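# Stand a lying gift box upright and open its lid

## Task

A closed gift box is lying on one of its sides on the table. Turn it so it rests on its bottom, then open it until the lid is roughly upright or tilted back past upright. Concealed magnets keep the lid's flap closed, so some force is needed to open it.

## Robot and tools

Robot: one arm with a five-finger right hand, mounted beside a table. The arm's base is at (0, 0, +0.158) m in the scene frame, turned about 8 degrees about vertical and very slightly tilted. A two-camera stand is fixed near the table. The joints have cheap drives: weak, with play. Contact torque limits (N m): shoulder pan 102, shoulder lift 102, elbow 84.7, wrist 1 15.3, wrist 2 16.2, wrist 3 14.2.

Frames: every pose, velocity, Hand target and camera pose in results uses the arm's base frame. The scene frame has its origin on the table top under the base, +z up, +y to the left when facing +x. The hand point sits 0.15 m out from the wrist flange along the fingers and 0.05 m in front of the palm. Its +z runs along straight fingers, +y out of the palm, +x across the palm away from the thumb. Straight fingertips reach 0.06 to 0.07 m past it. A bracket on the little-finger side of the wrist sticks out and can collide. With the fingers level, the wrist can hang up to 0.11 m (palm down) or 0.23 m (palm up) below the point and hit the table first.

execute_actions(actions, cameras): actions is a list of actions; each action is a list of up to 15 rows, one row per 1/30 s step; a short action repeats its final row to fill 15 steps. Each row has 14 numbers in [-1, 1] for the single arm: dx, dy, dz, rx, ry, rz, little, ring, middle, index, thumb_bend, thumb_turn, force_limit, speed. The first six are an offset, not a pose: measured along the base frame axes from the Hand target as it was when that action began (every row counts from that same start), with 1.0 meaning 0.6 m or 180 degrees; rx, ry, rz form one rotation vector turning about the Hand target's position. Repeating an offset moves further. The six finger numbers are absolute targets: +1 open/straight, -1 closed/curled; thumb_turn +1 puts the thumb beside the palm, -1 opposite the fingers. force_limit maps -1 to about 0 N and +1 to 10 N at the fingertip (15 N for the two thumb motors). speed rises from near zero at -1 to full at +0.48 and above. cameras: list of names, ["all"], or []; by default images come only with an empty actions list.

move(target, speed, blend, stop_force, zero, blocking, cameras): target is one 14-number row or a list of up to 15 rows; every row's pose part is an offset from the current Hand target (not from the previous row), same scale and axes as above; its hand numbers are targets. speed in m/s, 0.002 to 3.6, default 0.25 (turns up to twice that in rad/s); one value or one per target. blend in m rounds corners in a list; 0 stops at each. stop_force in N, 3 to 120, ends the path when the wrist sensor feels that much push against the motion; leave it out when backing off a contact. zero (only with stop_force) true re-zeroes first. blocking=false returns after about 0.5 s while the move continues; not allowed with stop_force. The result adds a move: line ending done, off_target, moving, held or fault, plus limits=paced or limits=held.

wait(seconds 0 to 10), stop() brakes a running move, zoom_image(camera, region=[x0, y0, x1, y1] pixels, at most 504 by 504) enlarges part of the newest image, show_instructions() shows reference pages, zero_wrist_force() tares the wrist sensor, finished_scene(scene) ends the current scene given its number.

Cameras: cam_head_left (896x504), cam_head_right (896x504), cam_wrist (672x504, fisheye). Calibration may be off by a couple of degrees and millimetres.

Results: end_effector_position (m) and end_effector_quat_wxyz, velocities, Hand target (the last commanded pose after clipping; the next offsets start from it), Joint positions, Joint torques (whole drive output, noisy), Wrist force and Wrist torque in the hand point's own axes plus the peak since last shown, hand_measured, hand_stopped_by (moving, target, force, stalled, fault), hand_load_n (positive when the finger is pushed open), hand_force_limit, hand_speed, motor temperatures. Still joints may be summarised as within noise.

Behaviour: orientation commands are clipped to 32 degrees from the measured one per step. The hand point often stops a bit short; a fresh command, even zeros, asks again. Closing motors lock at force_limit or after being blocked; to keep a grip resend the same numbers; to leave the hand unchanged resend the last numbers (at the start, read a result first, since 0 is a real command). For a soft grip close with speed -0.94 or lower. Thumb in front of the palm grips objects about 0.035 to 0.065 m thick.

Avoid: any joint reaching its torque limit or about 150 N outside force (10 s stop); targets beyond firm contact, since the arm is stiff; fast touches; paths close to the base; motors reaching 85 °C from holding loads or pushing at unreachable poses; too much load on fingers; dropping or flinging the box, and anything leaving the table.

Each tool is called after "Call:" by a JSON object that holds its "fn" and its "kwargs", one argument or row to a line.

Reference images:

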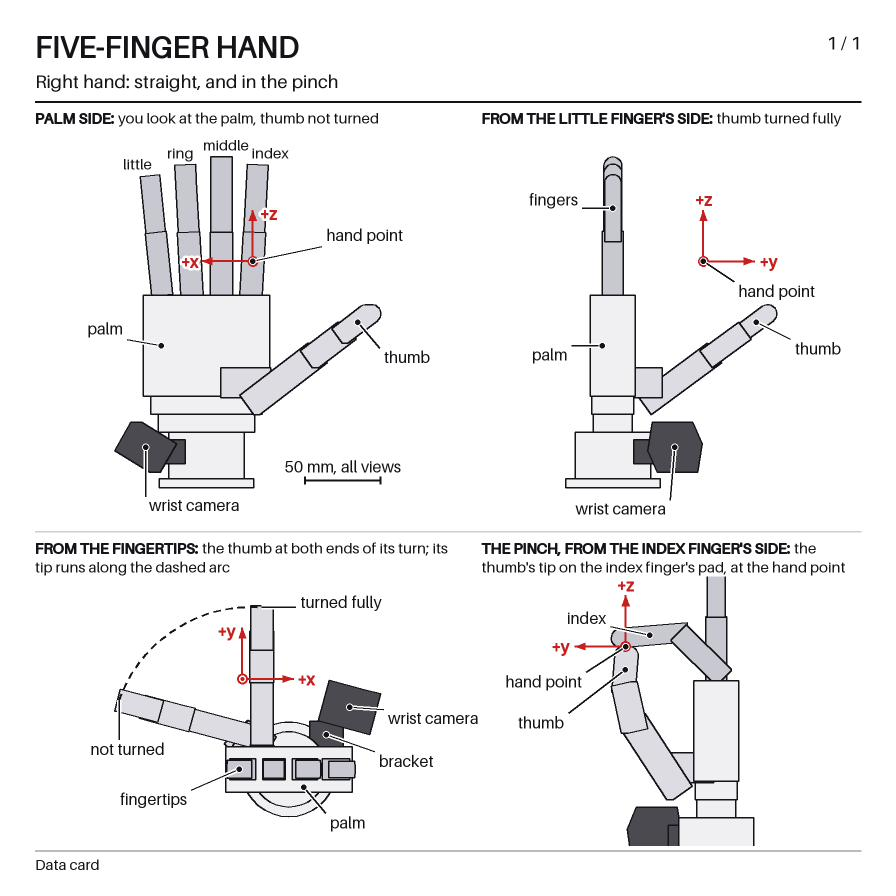

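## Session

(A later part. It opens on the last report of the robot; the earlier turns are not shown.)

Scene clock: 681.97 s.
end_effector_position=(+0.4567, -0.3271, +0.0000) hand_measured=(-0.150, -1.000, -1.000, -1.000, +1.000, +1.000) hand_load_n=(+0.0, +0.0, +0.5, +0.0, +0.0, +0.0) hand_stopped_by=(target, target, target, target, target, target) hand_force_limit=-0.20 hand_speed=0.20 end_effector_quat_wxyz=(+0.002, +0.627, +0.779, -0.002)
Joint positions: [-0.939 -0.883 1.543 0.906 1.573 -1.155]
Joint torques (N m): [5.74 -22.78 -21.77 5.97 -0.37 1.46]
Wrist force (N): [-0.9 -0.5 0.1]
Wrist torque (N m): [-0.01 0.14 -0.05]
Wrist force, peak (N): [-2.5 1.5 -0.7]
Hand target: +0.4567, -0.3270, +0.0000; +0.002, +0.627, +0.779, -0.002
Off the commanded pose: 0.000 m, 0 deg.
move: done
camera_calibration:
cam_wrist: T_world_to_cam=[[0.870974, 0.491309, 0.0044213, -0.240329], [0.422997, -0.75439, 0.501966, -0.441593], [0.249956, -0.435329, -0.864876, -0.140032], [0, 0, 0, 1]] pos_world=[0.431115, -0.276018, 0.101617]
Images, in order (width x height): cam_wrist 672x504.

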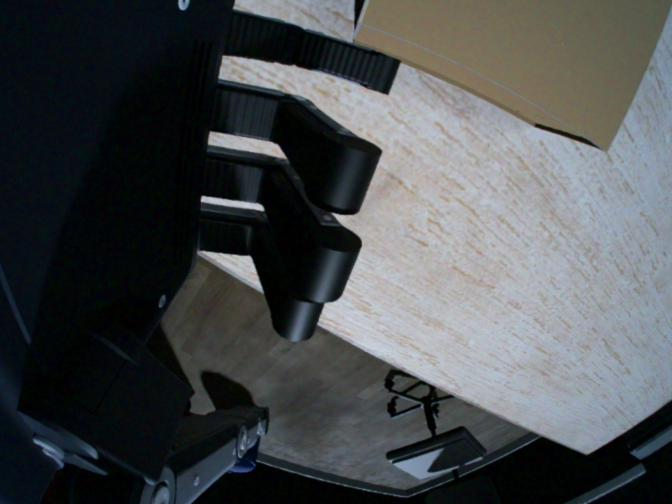

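Call:
{"fn": "move", "kwargs": {
  "target": [0.0093,-0.0033,-0.2158,0,0,0.0072,-0.15,-1,-1,-1,1,1,-0.2,0.2],
  "speed": 0.25,
  "cameras": ["cam_wrist"]
}}

Call:
{"fn": "zoom_image", "kwargs": {
  "camera": "cam_wrist",
  "region": [300, 0, 480, 105]
}}

Scene clock: 699.57 s.
end_effector_position=(+0.4623, -0.3290, -0.1294) hand_measured=(-0.150, -1.000, -1.000, -1.000, +1.000, +1.000) hand_load_n=(+0.0, +0.0, +0.0, +0.0, +0.0, +0.0) hand_stopped_by=(target, target, target, target, target, target) hand_force_limit=-0.20 hand_speed=0.20 end_effector_quat_wxyz=(+0.002, +0.618, +0.786, -0.002)
Joint positions: [-0.935 -0.66 1.538 0.688 1.573 -1.174]
Joint torques (N m): [6.25 -23.23 -23.72 -0.82 -0.46 -0.54]
Wrist force (N): [-0.6 -0.6 0.3]
Wrist torque (N m): [-0.04 0.08 -0.02]
Wrist force, peak (N): [-0.7 -0.7 1.4]
Hand target: +0.4623, -0.3290, -0.1295; +0.002, +0.618, +0.786, -0.002
Off the commanded pose: 0.000 m, 0 deg.
move: done
camera_calibration:
cam_wrist: T_world_to_cam=[[0.859623, 0.510909, 0.00449933, -0.231887], [0.439959, -0.744667, 0.501903, -0.385164], [0.259778, -0.429468, -0.864912, -0.256837], [0, 0, 0, 1]] pos_world=[0.435512, -0.27865, -0.0277829]
Images, in order (width x height): cam_wrist 672x504.

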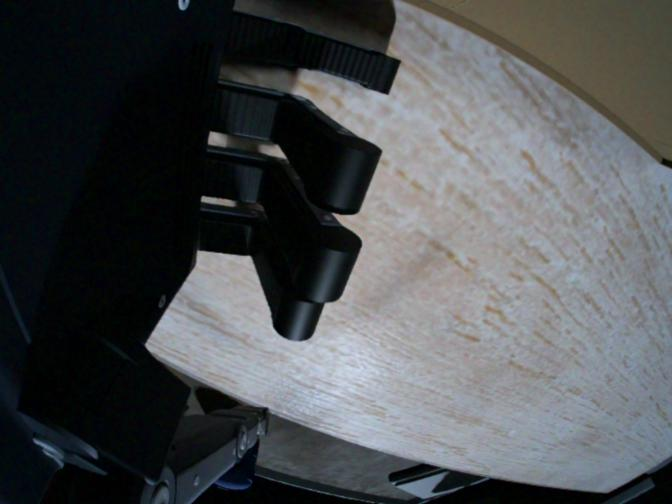

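Scaled by 2.800 from the camera's 672x504 image, which has a finer 960x720 frame.

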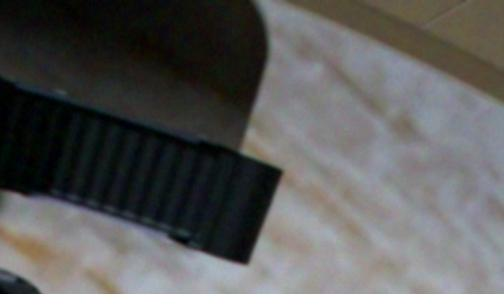

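Call:
{"fn": "move", "kwargs": {
  "target": [0.0085,0.0285,0,0,0,-0.005,-0.15,-1,-1,-1,1,1,-0.2,0.2],
  "speed": 0.1,
  "cameras": ["cam_wrist"]
}}

Call:
{"fn": "zoom_image", "kwargs": {
  "camera": "cam_wrist",
  "region": [300, 0, 480, 105]
}}

Scene clock: 720.83 s.
end_effector_position=(+0.4674, -0.3120, -0.1295) hand_measured=(-0.150, -1.000, -1.000, -1.000, +1.000, +1.000) hand_load_n=(+0.0, +0.0, +0.0, +0.0, +0.0, +0.5) hand_stopped_by=(target, target, target, target, target, target) hand_force_limit=-0.20 hand_speed=0.20 end_effector_quat_wxyz=(+0.002, +0.624, +0.781, -0.002)
Joint positions: [-0.903 -0.67 1.563 0.674 1.573 -1.126]
Joint torques (N m): [7.3 -64.13 2.77 -0.86 0.98 1.38]
Wrist force (N): [-0.7 -0.5 0.1]
Wrist torque (N m): [-0.02 0.11 -0.04]
Wrist force, peak (N): [-1.7 -1.8 0.2]
Hand target: +0.4674, -0.3119, -0.1295; +0.002, +0.624, +0.781, -0.002
Off the commanded pose: 0.000 m, 0 deg.
move: done
camera_calibration:
cam_wrist: T_world_to_cam=[[0.867526, 0.497372, 0.00443353, -0.252903], [0.428269, -0.751469, 0.501877, -0.371331], [0.252951, -0.433492, -0.864928, -0.249], [0, 0, 0, 1]] pos_world=[0.441414, -0.261197, -0.0278831]
Images, in order (width x height): cam_wrist 672x504.

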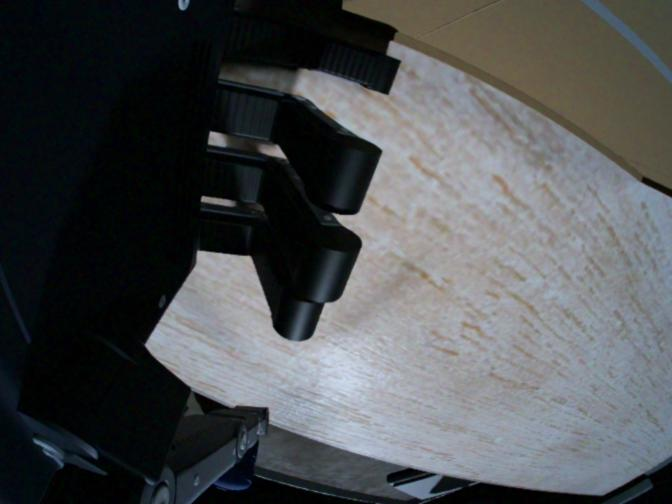

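Scaled by 2.800 from the camera's 672x504 image, which has a finer 960x720 frame.

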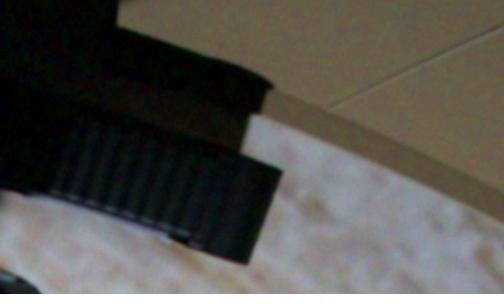

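Call:
{"fn": "move", "kwargs": {
  "target": [-0.0024,0.0108,0,0,0,0,-0.15,-1,-1,-1,1,1,-0.2,0.2],
  "speed": 0.05,
  "cameras": ["cam_wrist"]
}}

Call:
{"fn": "zoom_image", "kwargs": {
  "camera": "cam_wrist",
  "region": [300, 0, 480, 105]
}}

Scene clock: 733.03 s.
end_effector_position=(+0.4660, -0.3055, -0.1295) hand_measured=(-0.150, -1.000, -1.000, -1.000, +1.000, +1.000) hand_load_n=(+0.0, +0.0, +0.0, +0.0, +0.0, +0.0) hand_stopped_by=(target, target, target, target, target, target) hand_force_limit=-0.20 hand_speed=0.20 end_effector_quat_wxyz=(+0.002, +0.624, +0.781, -0.002)
Joint positions: [-0.897 -0.677 1.58 0.663 1.573 -1.12]
Joint torques (N m): [4.95 -64.37 4.62 -0.62 1.06 1.16]
Wrist force (N): [-0.7 -0.8 0.2]
Wrist torque (N m): [-0.07 0.10 -0.04]
Wrist force, peak (N): [-1.0 -0.9 0.3]
Hand target: +0.4659, -0.3054, -0.1295; +0.002, +0.624, +0.781, -0.002
Off the commanded pose: 0.000 m, 0 deg.
move: done
camera_calibration:
cam_wrist: T_world_to_cam=[[0.867526, 0.497372, 0.00443353, -0.254921], [0.428269, -0.751469, 0.501877, -0.365847], [0.252951, -0.433492, -0.864928, -0.245828], [0, 0, 0, 1]] pos_world=[0.440014, -0.254697, -0.0278831]
Images, in order (width x height): cam_wrist 672x504.

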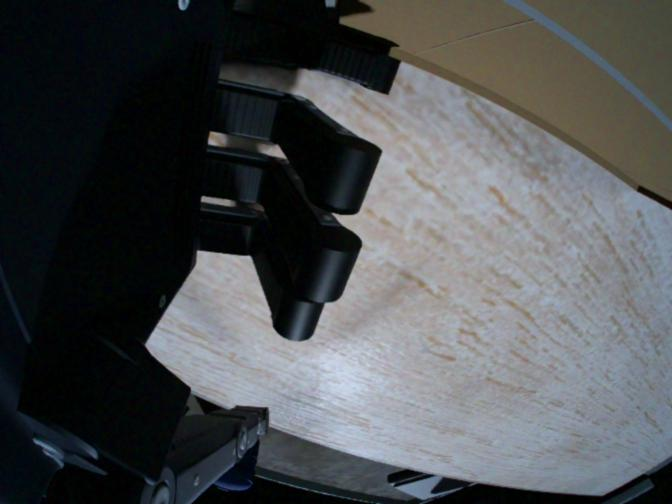

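Scaled by 2.800 from the camera's 672x504 image, which has a finer 960x720 frame.

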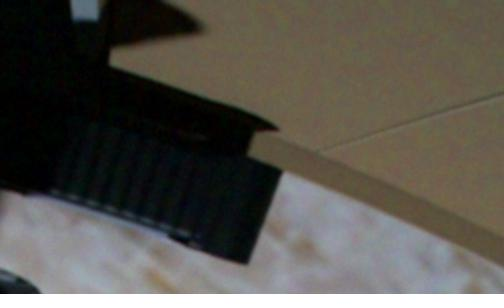

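Call:
{"fn": "move", "kwargs": {
  "target": [-0.0069,0.0002,0,0,0,0,-0.15,-1,-1,-1,1,1,-0.2,0.2],
  "speed": 0.05
}}

Call:
{"fn": "execute_actions", "kwargs": {
  "actions": [
    [[0,0,0.034,0,0,0,-0.15,-1,-1,-1,1,1,-0.2,0.2],[0,0,0.068,0,0,0,-0.15,-1,-1,-1,1,1,-0.2,0.2],[0,0,0.102,0,0,0,-0.15,-1,-1,-1,1,1,-0.2,0.2],[0,0,0.13,0,0,0,-0.15,-1,-1,-1,1,1,-0.2,0.2],[0,0,0.15,0,0,0,-0.15,-1,-1,-1,1,1,-0.2,0.2]]
  ],
  "cameras": ["cam_wrist","cam_head_left"]
}}

Call:
{"fn": "zoom_image", "kwargs": {
  "camera": "cam_head_left",
  "region": [470, 200, 630, 340]
}}

Scene clock: 765.07 s.
end_effector_position=(+0.4619, -0.3053, -0.1295) hand_measured=(-0.150, -1.000, -1.000, -1.000, +1.000, +1.000) hand_load_n=(+0.0, +0.5, +0.0, +0.0, +0.0, +0.0) hand_stopped_by=(target, target, target, target, target, target) hand_force_limit=-0.20 hand_speed=0.20 end_effector_quat_wxyz=(+0.002, +0.624, +0.781, -0.002)
Joint positions: [-0.904 -0.683 1.592 0.656 1.573 -1.127]
Joint torques (N m): [-5.43 -62.66 4.81 -0.74 0.48 -0.63]
Wrist force (N): [-0.7 -0.6 0.1]
Wrist torque (N m): [-0.04 0.11 -0.04]
Wrist force, peak (N): [-1.1 -0.6 0.3]
Hand target: +0.4618, -0.3053, -0.1295; +0.002, +0.624, +0.781, -0.002
Off the commanded pose: 0.000 m, 0 deg.
move: done

Scene clock: 765.90 s.
end_effector_position=(+0.4618, -0.3053, -0.0396) hand_measured=(-0.150, -1.000, -1.000, -1.000, +1.000, +1.000) hand_load_n=(+0.5, +0.5, +0.0, +0.0, +0.0, +0.0) hand_stopped_by=(target, target, target, target, target, target) hand_force_limit=-0.20 hand_speed=0.20 end_effector_quat_wxyz=(+0.002, +0.624, +0.781, -0.002)
Joint positions: [-0.904 -0.839 1.591 0.814 1.573 -1.127]
Joint torques (N m): [-5.62 -61.33 -26.04 6.09 0.84 -0.85]
Wrist force (N): [-1.3 -0.5 0.5]
Wrist torque (N m): [-0.02 0.11 -0.05]
Wrist force, peak (N): [0.2 -1.4 4.7]
Hand target: +0.4618, -0.3053, -0.0395; +0.002, +0.624, +0.781, -0.002
Off the commanded pose: 0.000 m, 0 deg.
camera_calibration:
cam_wrist: T_world_to_cam=[[0.867539, 0.49735, 0.00439103, -0.251871], [0.42825, -0.751437, 0.501941, -0.409047], [0.25294, -0.433573, -0.864891, -0.166965], [0, 0, 0, 1]] pos_world=[0.435914, -0.254497, 0.0620169]
Images, in order (width x height): cam_head_left 896x504, cam_wrist 672x504.

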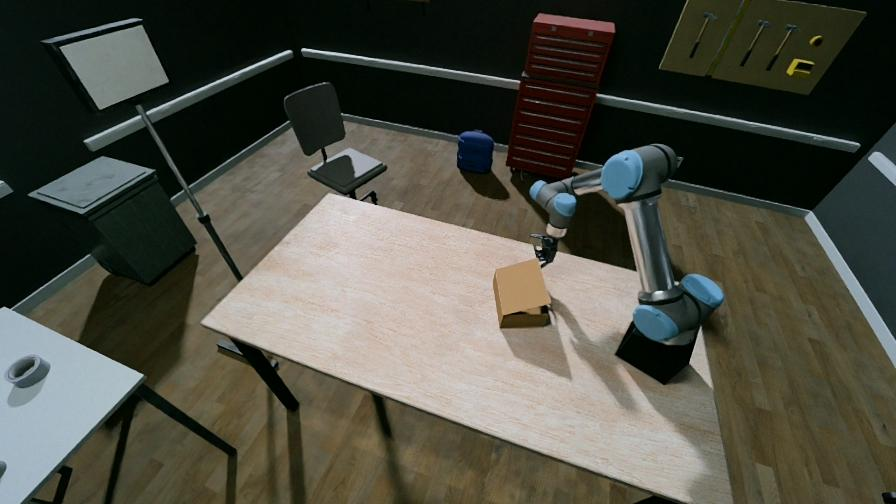

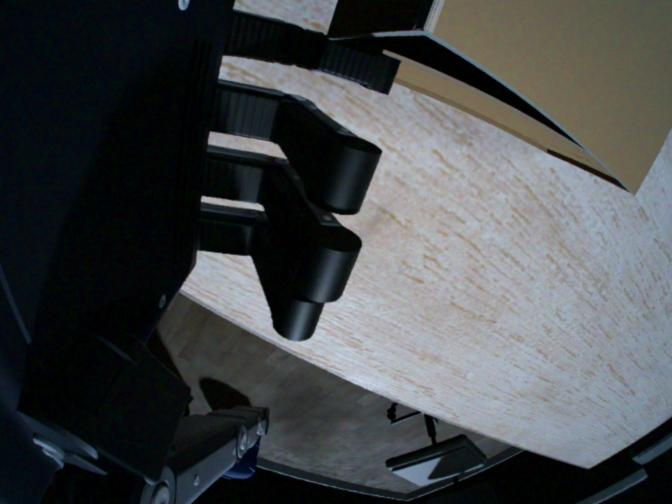

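Scaled by 3.150 from the camera's 896x504 image, which has a finer 1280x720 frame.

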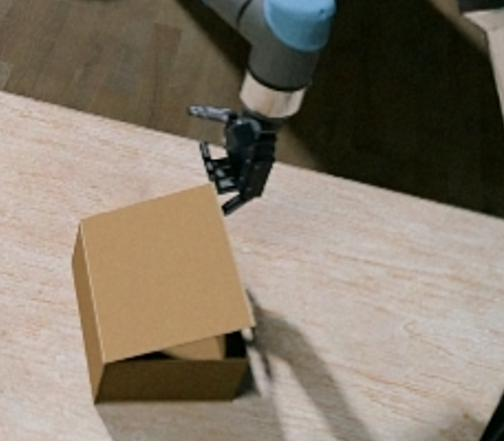

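Call:
{"fn": "move", "kwargs": {
  "target": [
    [-0.0044,0.0195,0.05,0,0,0,-0.15,-1,-1,-1,1,1,-0.2,0.2],
    [0.0188,0.0299,0.1083,0,0,0,-0.15,-1,-1,-1,1,1,-0.2,0.2],
    [0.0595,0.0391,0.1667,0,0,0,-0.15,-1,-1,-1,1,1,-0.2,0.2],
    [0.1050,0.0495,0.2083,0,0,0,-0.15,-1,-1,-1,1,1,-0.2,0.2],
    [0.1813,0.0668,0.2,0,0,0,-0.15,-1,-1,-1,1,1,-0.2,0.2],
    [0.2301,0.0779,0.1667,0,0,0,-0.15,-1,-1,-1,1,1,-0.2,0.2]
  ],
  "speed": 0.1,
  "blend": [0.01,0.01,0.01,0.01,0.01,0],
  "cameras": ["cam_wrist","cam_head_left"]
}}

Call:
{"fn": "zoom_image", "kwargs": {
  "camera": "cam_head_left",
  "region": [470, 200, 630, 340]
}}

Scene clock: 804.60 s.
end_effector_position=(+0.5998, -0.2586, +0.0605) hand_measured=(-0.150, -1.000, -1.000, -1.000, +1.000, +1.000) hand_load_n=(+0.0, +0.5, +0.0, +0.0, +0.0, +0.0) hand_stopped_by=(target, target, target, target, target, target) hand_force_limit=-0.20 hand_speed=0.20 end_effector_quat_wxyz=(+0.002, +0.624, +0.781, -0.002)
Joint positions: [-0.653 -0.767 1.149 1.185 1.574 -0.876]
Joint torques (N m): [5.45 -24.92 -32.31 6.11 1.54 1.53]
Wrist force (N): [-0.4 -0.9 0.0]
Wrist torque (N m): [-0.05 0.07 -0.02]
Wrist force, peak (N): [-1.3 -1.7 0.8]
Hand target: +0.5999, -0.2586, +0.0605; +0.002, +0.624, +0.781, -0.002
Off the commanded pose: 0.000 m, 0 deg.
move: done
camera_calibration:
cam_wrist: T_world_to_cam=[[0.867539, 0.49735, 0.00439103, -0.395257], [0.42825, -0.751437, 0.501941, -0.483298], [0.25294, -0.433573, -0.864891, -0.0950474], [0, 0, 0, 1]] pos_world=[0.573914, -0.207797, 0.162117]
Images, in order (width x height): cam_head_left 896x504, cam_wrist 672x504.

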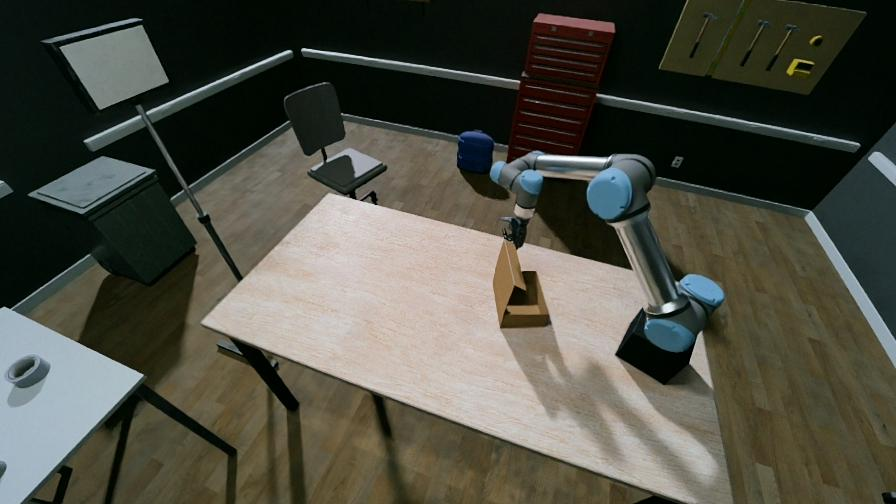

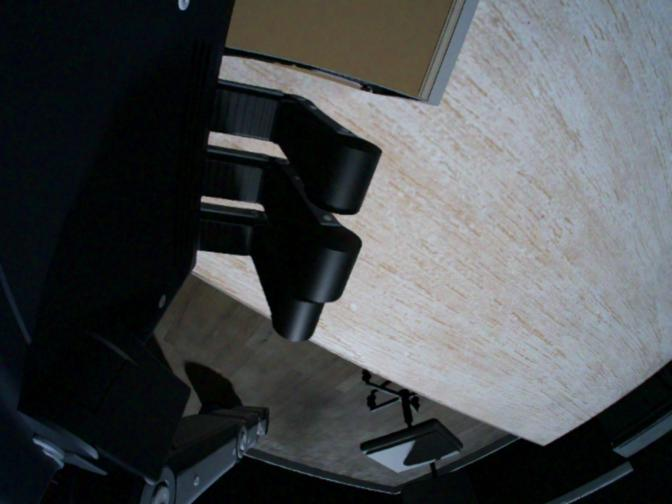

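Scaled by 3.150 from the camera's 896x504 image, which has a finer 1280x720 frame.

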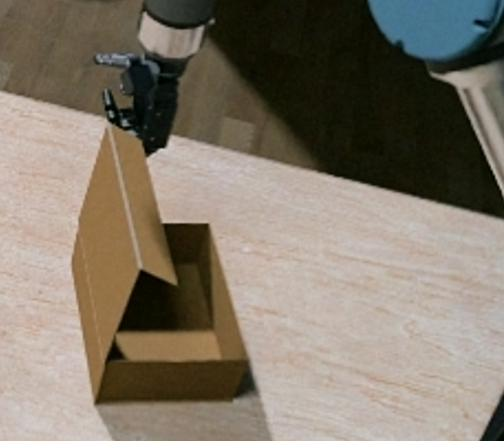

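Call:
{"fn": "move", "kwargs": {
  "target": [0.0731,0.0166,-0.0333,0,0,0,-0.15,-1,-1,-1,1,1,-0.2,0.2],
  "speed": 0.06,
  "cameras": ["cam_wrist","cam_head_left"]
}}

Call:
{"fn": "zoom_image", "kwargs": {
  "camera": "cam_head_left",
  "region": [470, 200, 630, 340]
}}

Scene clock: 812.03 s.
end_effector_position=(+0.6437, -0.2486, +0.0405) hand_measured=(-0.150, -1.000, -1.000, -1.000, +1.000, +1.000) hand_load_n=(+0.0, +0.0, +0.0, +0.0, +0.0, +0.0) hand_stopped_by=(target, target, target, target, target, target) hand_force_limit=-0.20 hand_speed=0.20 end_effector_quat_wxyz=(+0.002, +0.624, +0.781, -0.002)
Joint positions: [-0.596 -0.654 0.991 1.229 1.574 -0.819]
Joint torques (N m): [6.98 -28.42 -30.27 6.12 1.37 1.39]
Wrist force (N): [-0.3 -0.4 -0.1]
Wrist torque (N m): [0.01 0.04 0.00]
Wrist force, peak (N): [-0.9 -1.7 -0.3]
Hand target: +0.6437, -0.2486, +0.0405; +0.002, +0.624, +0.781, -0.002
Off the commanded pose: 0.000 m, 0 deg.
move: done
camera_calibration:
cam_wrist: T_world_to_cam=[[0.867539, 0.49735, 0.00439103, -0.438141], [0.42825, -0.751437, 0.501941, -0.484502], [0.25294, -0.433573, -0.864891, -0.119088], [0, 0, 0, 1]] pos_world=[0.617714, -0.197797, 0.142117]
Images, in order (width x height): cam_head_left 896x504, cam_wrist 672x504.

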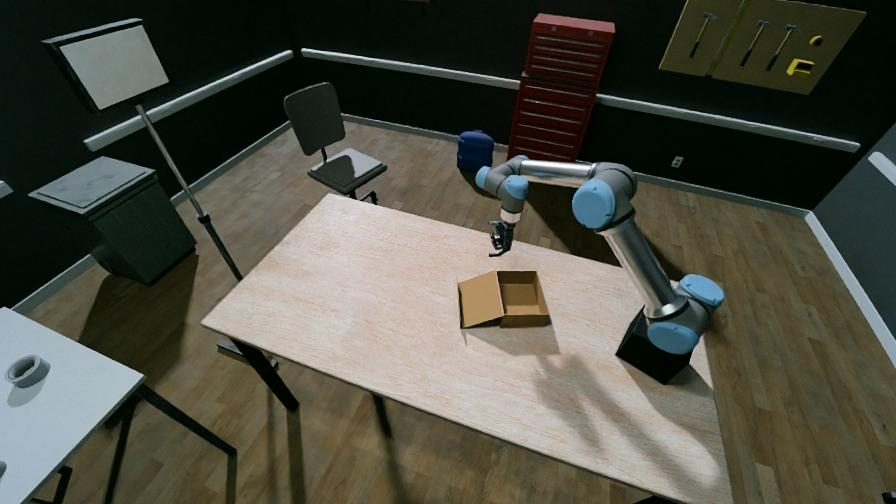

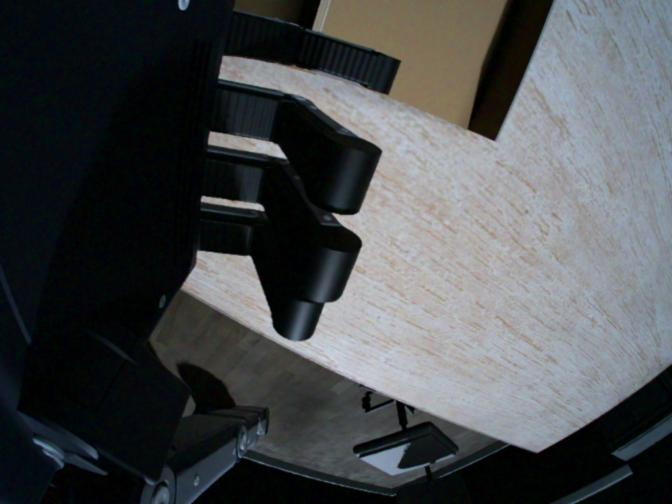

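Scaled by 3.150 from the camera's 896x504 image, which has a finer 1280x720 frame.

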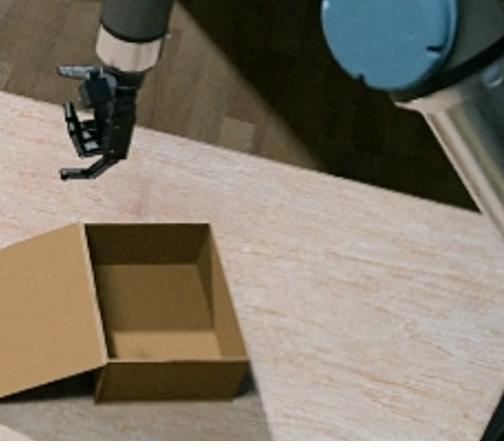

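Call:
{"fn": "finished_scene", "kwargs": {
  "scene": 2
}}

The scene is finished: the task was done.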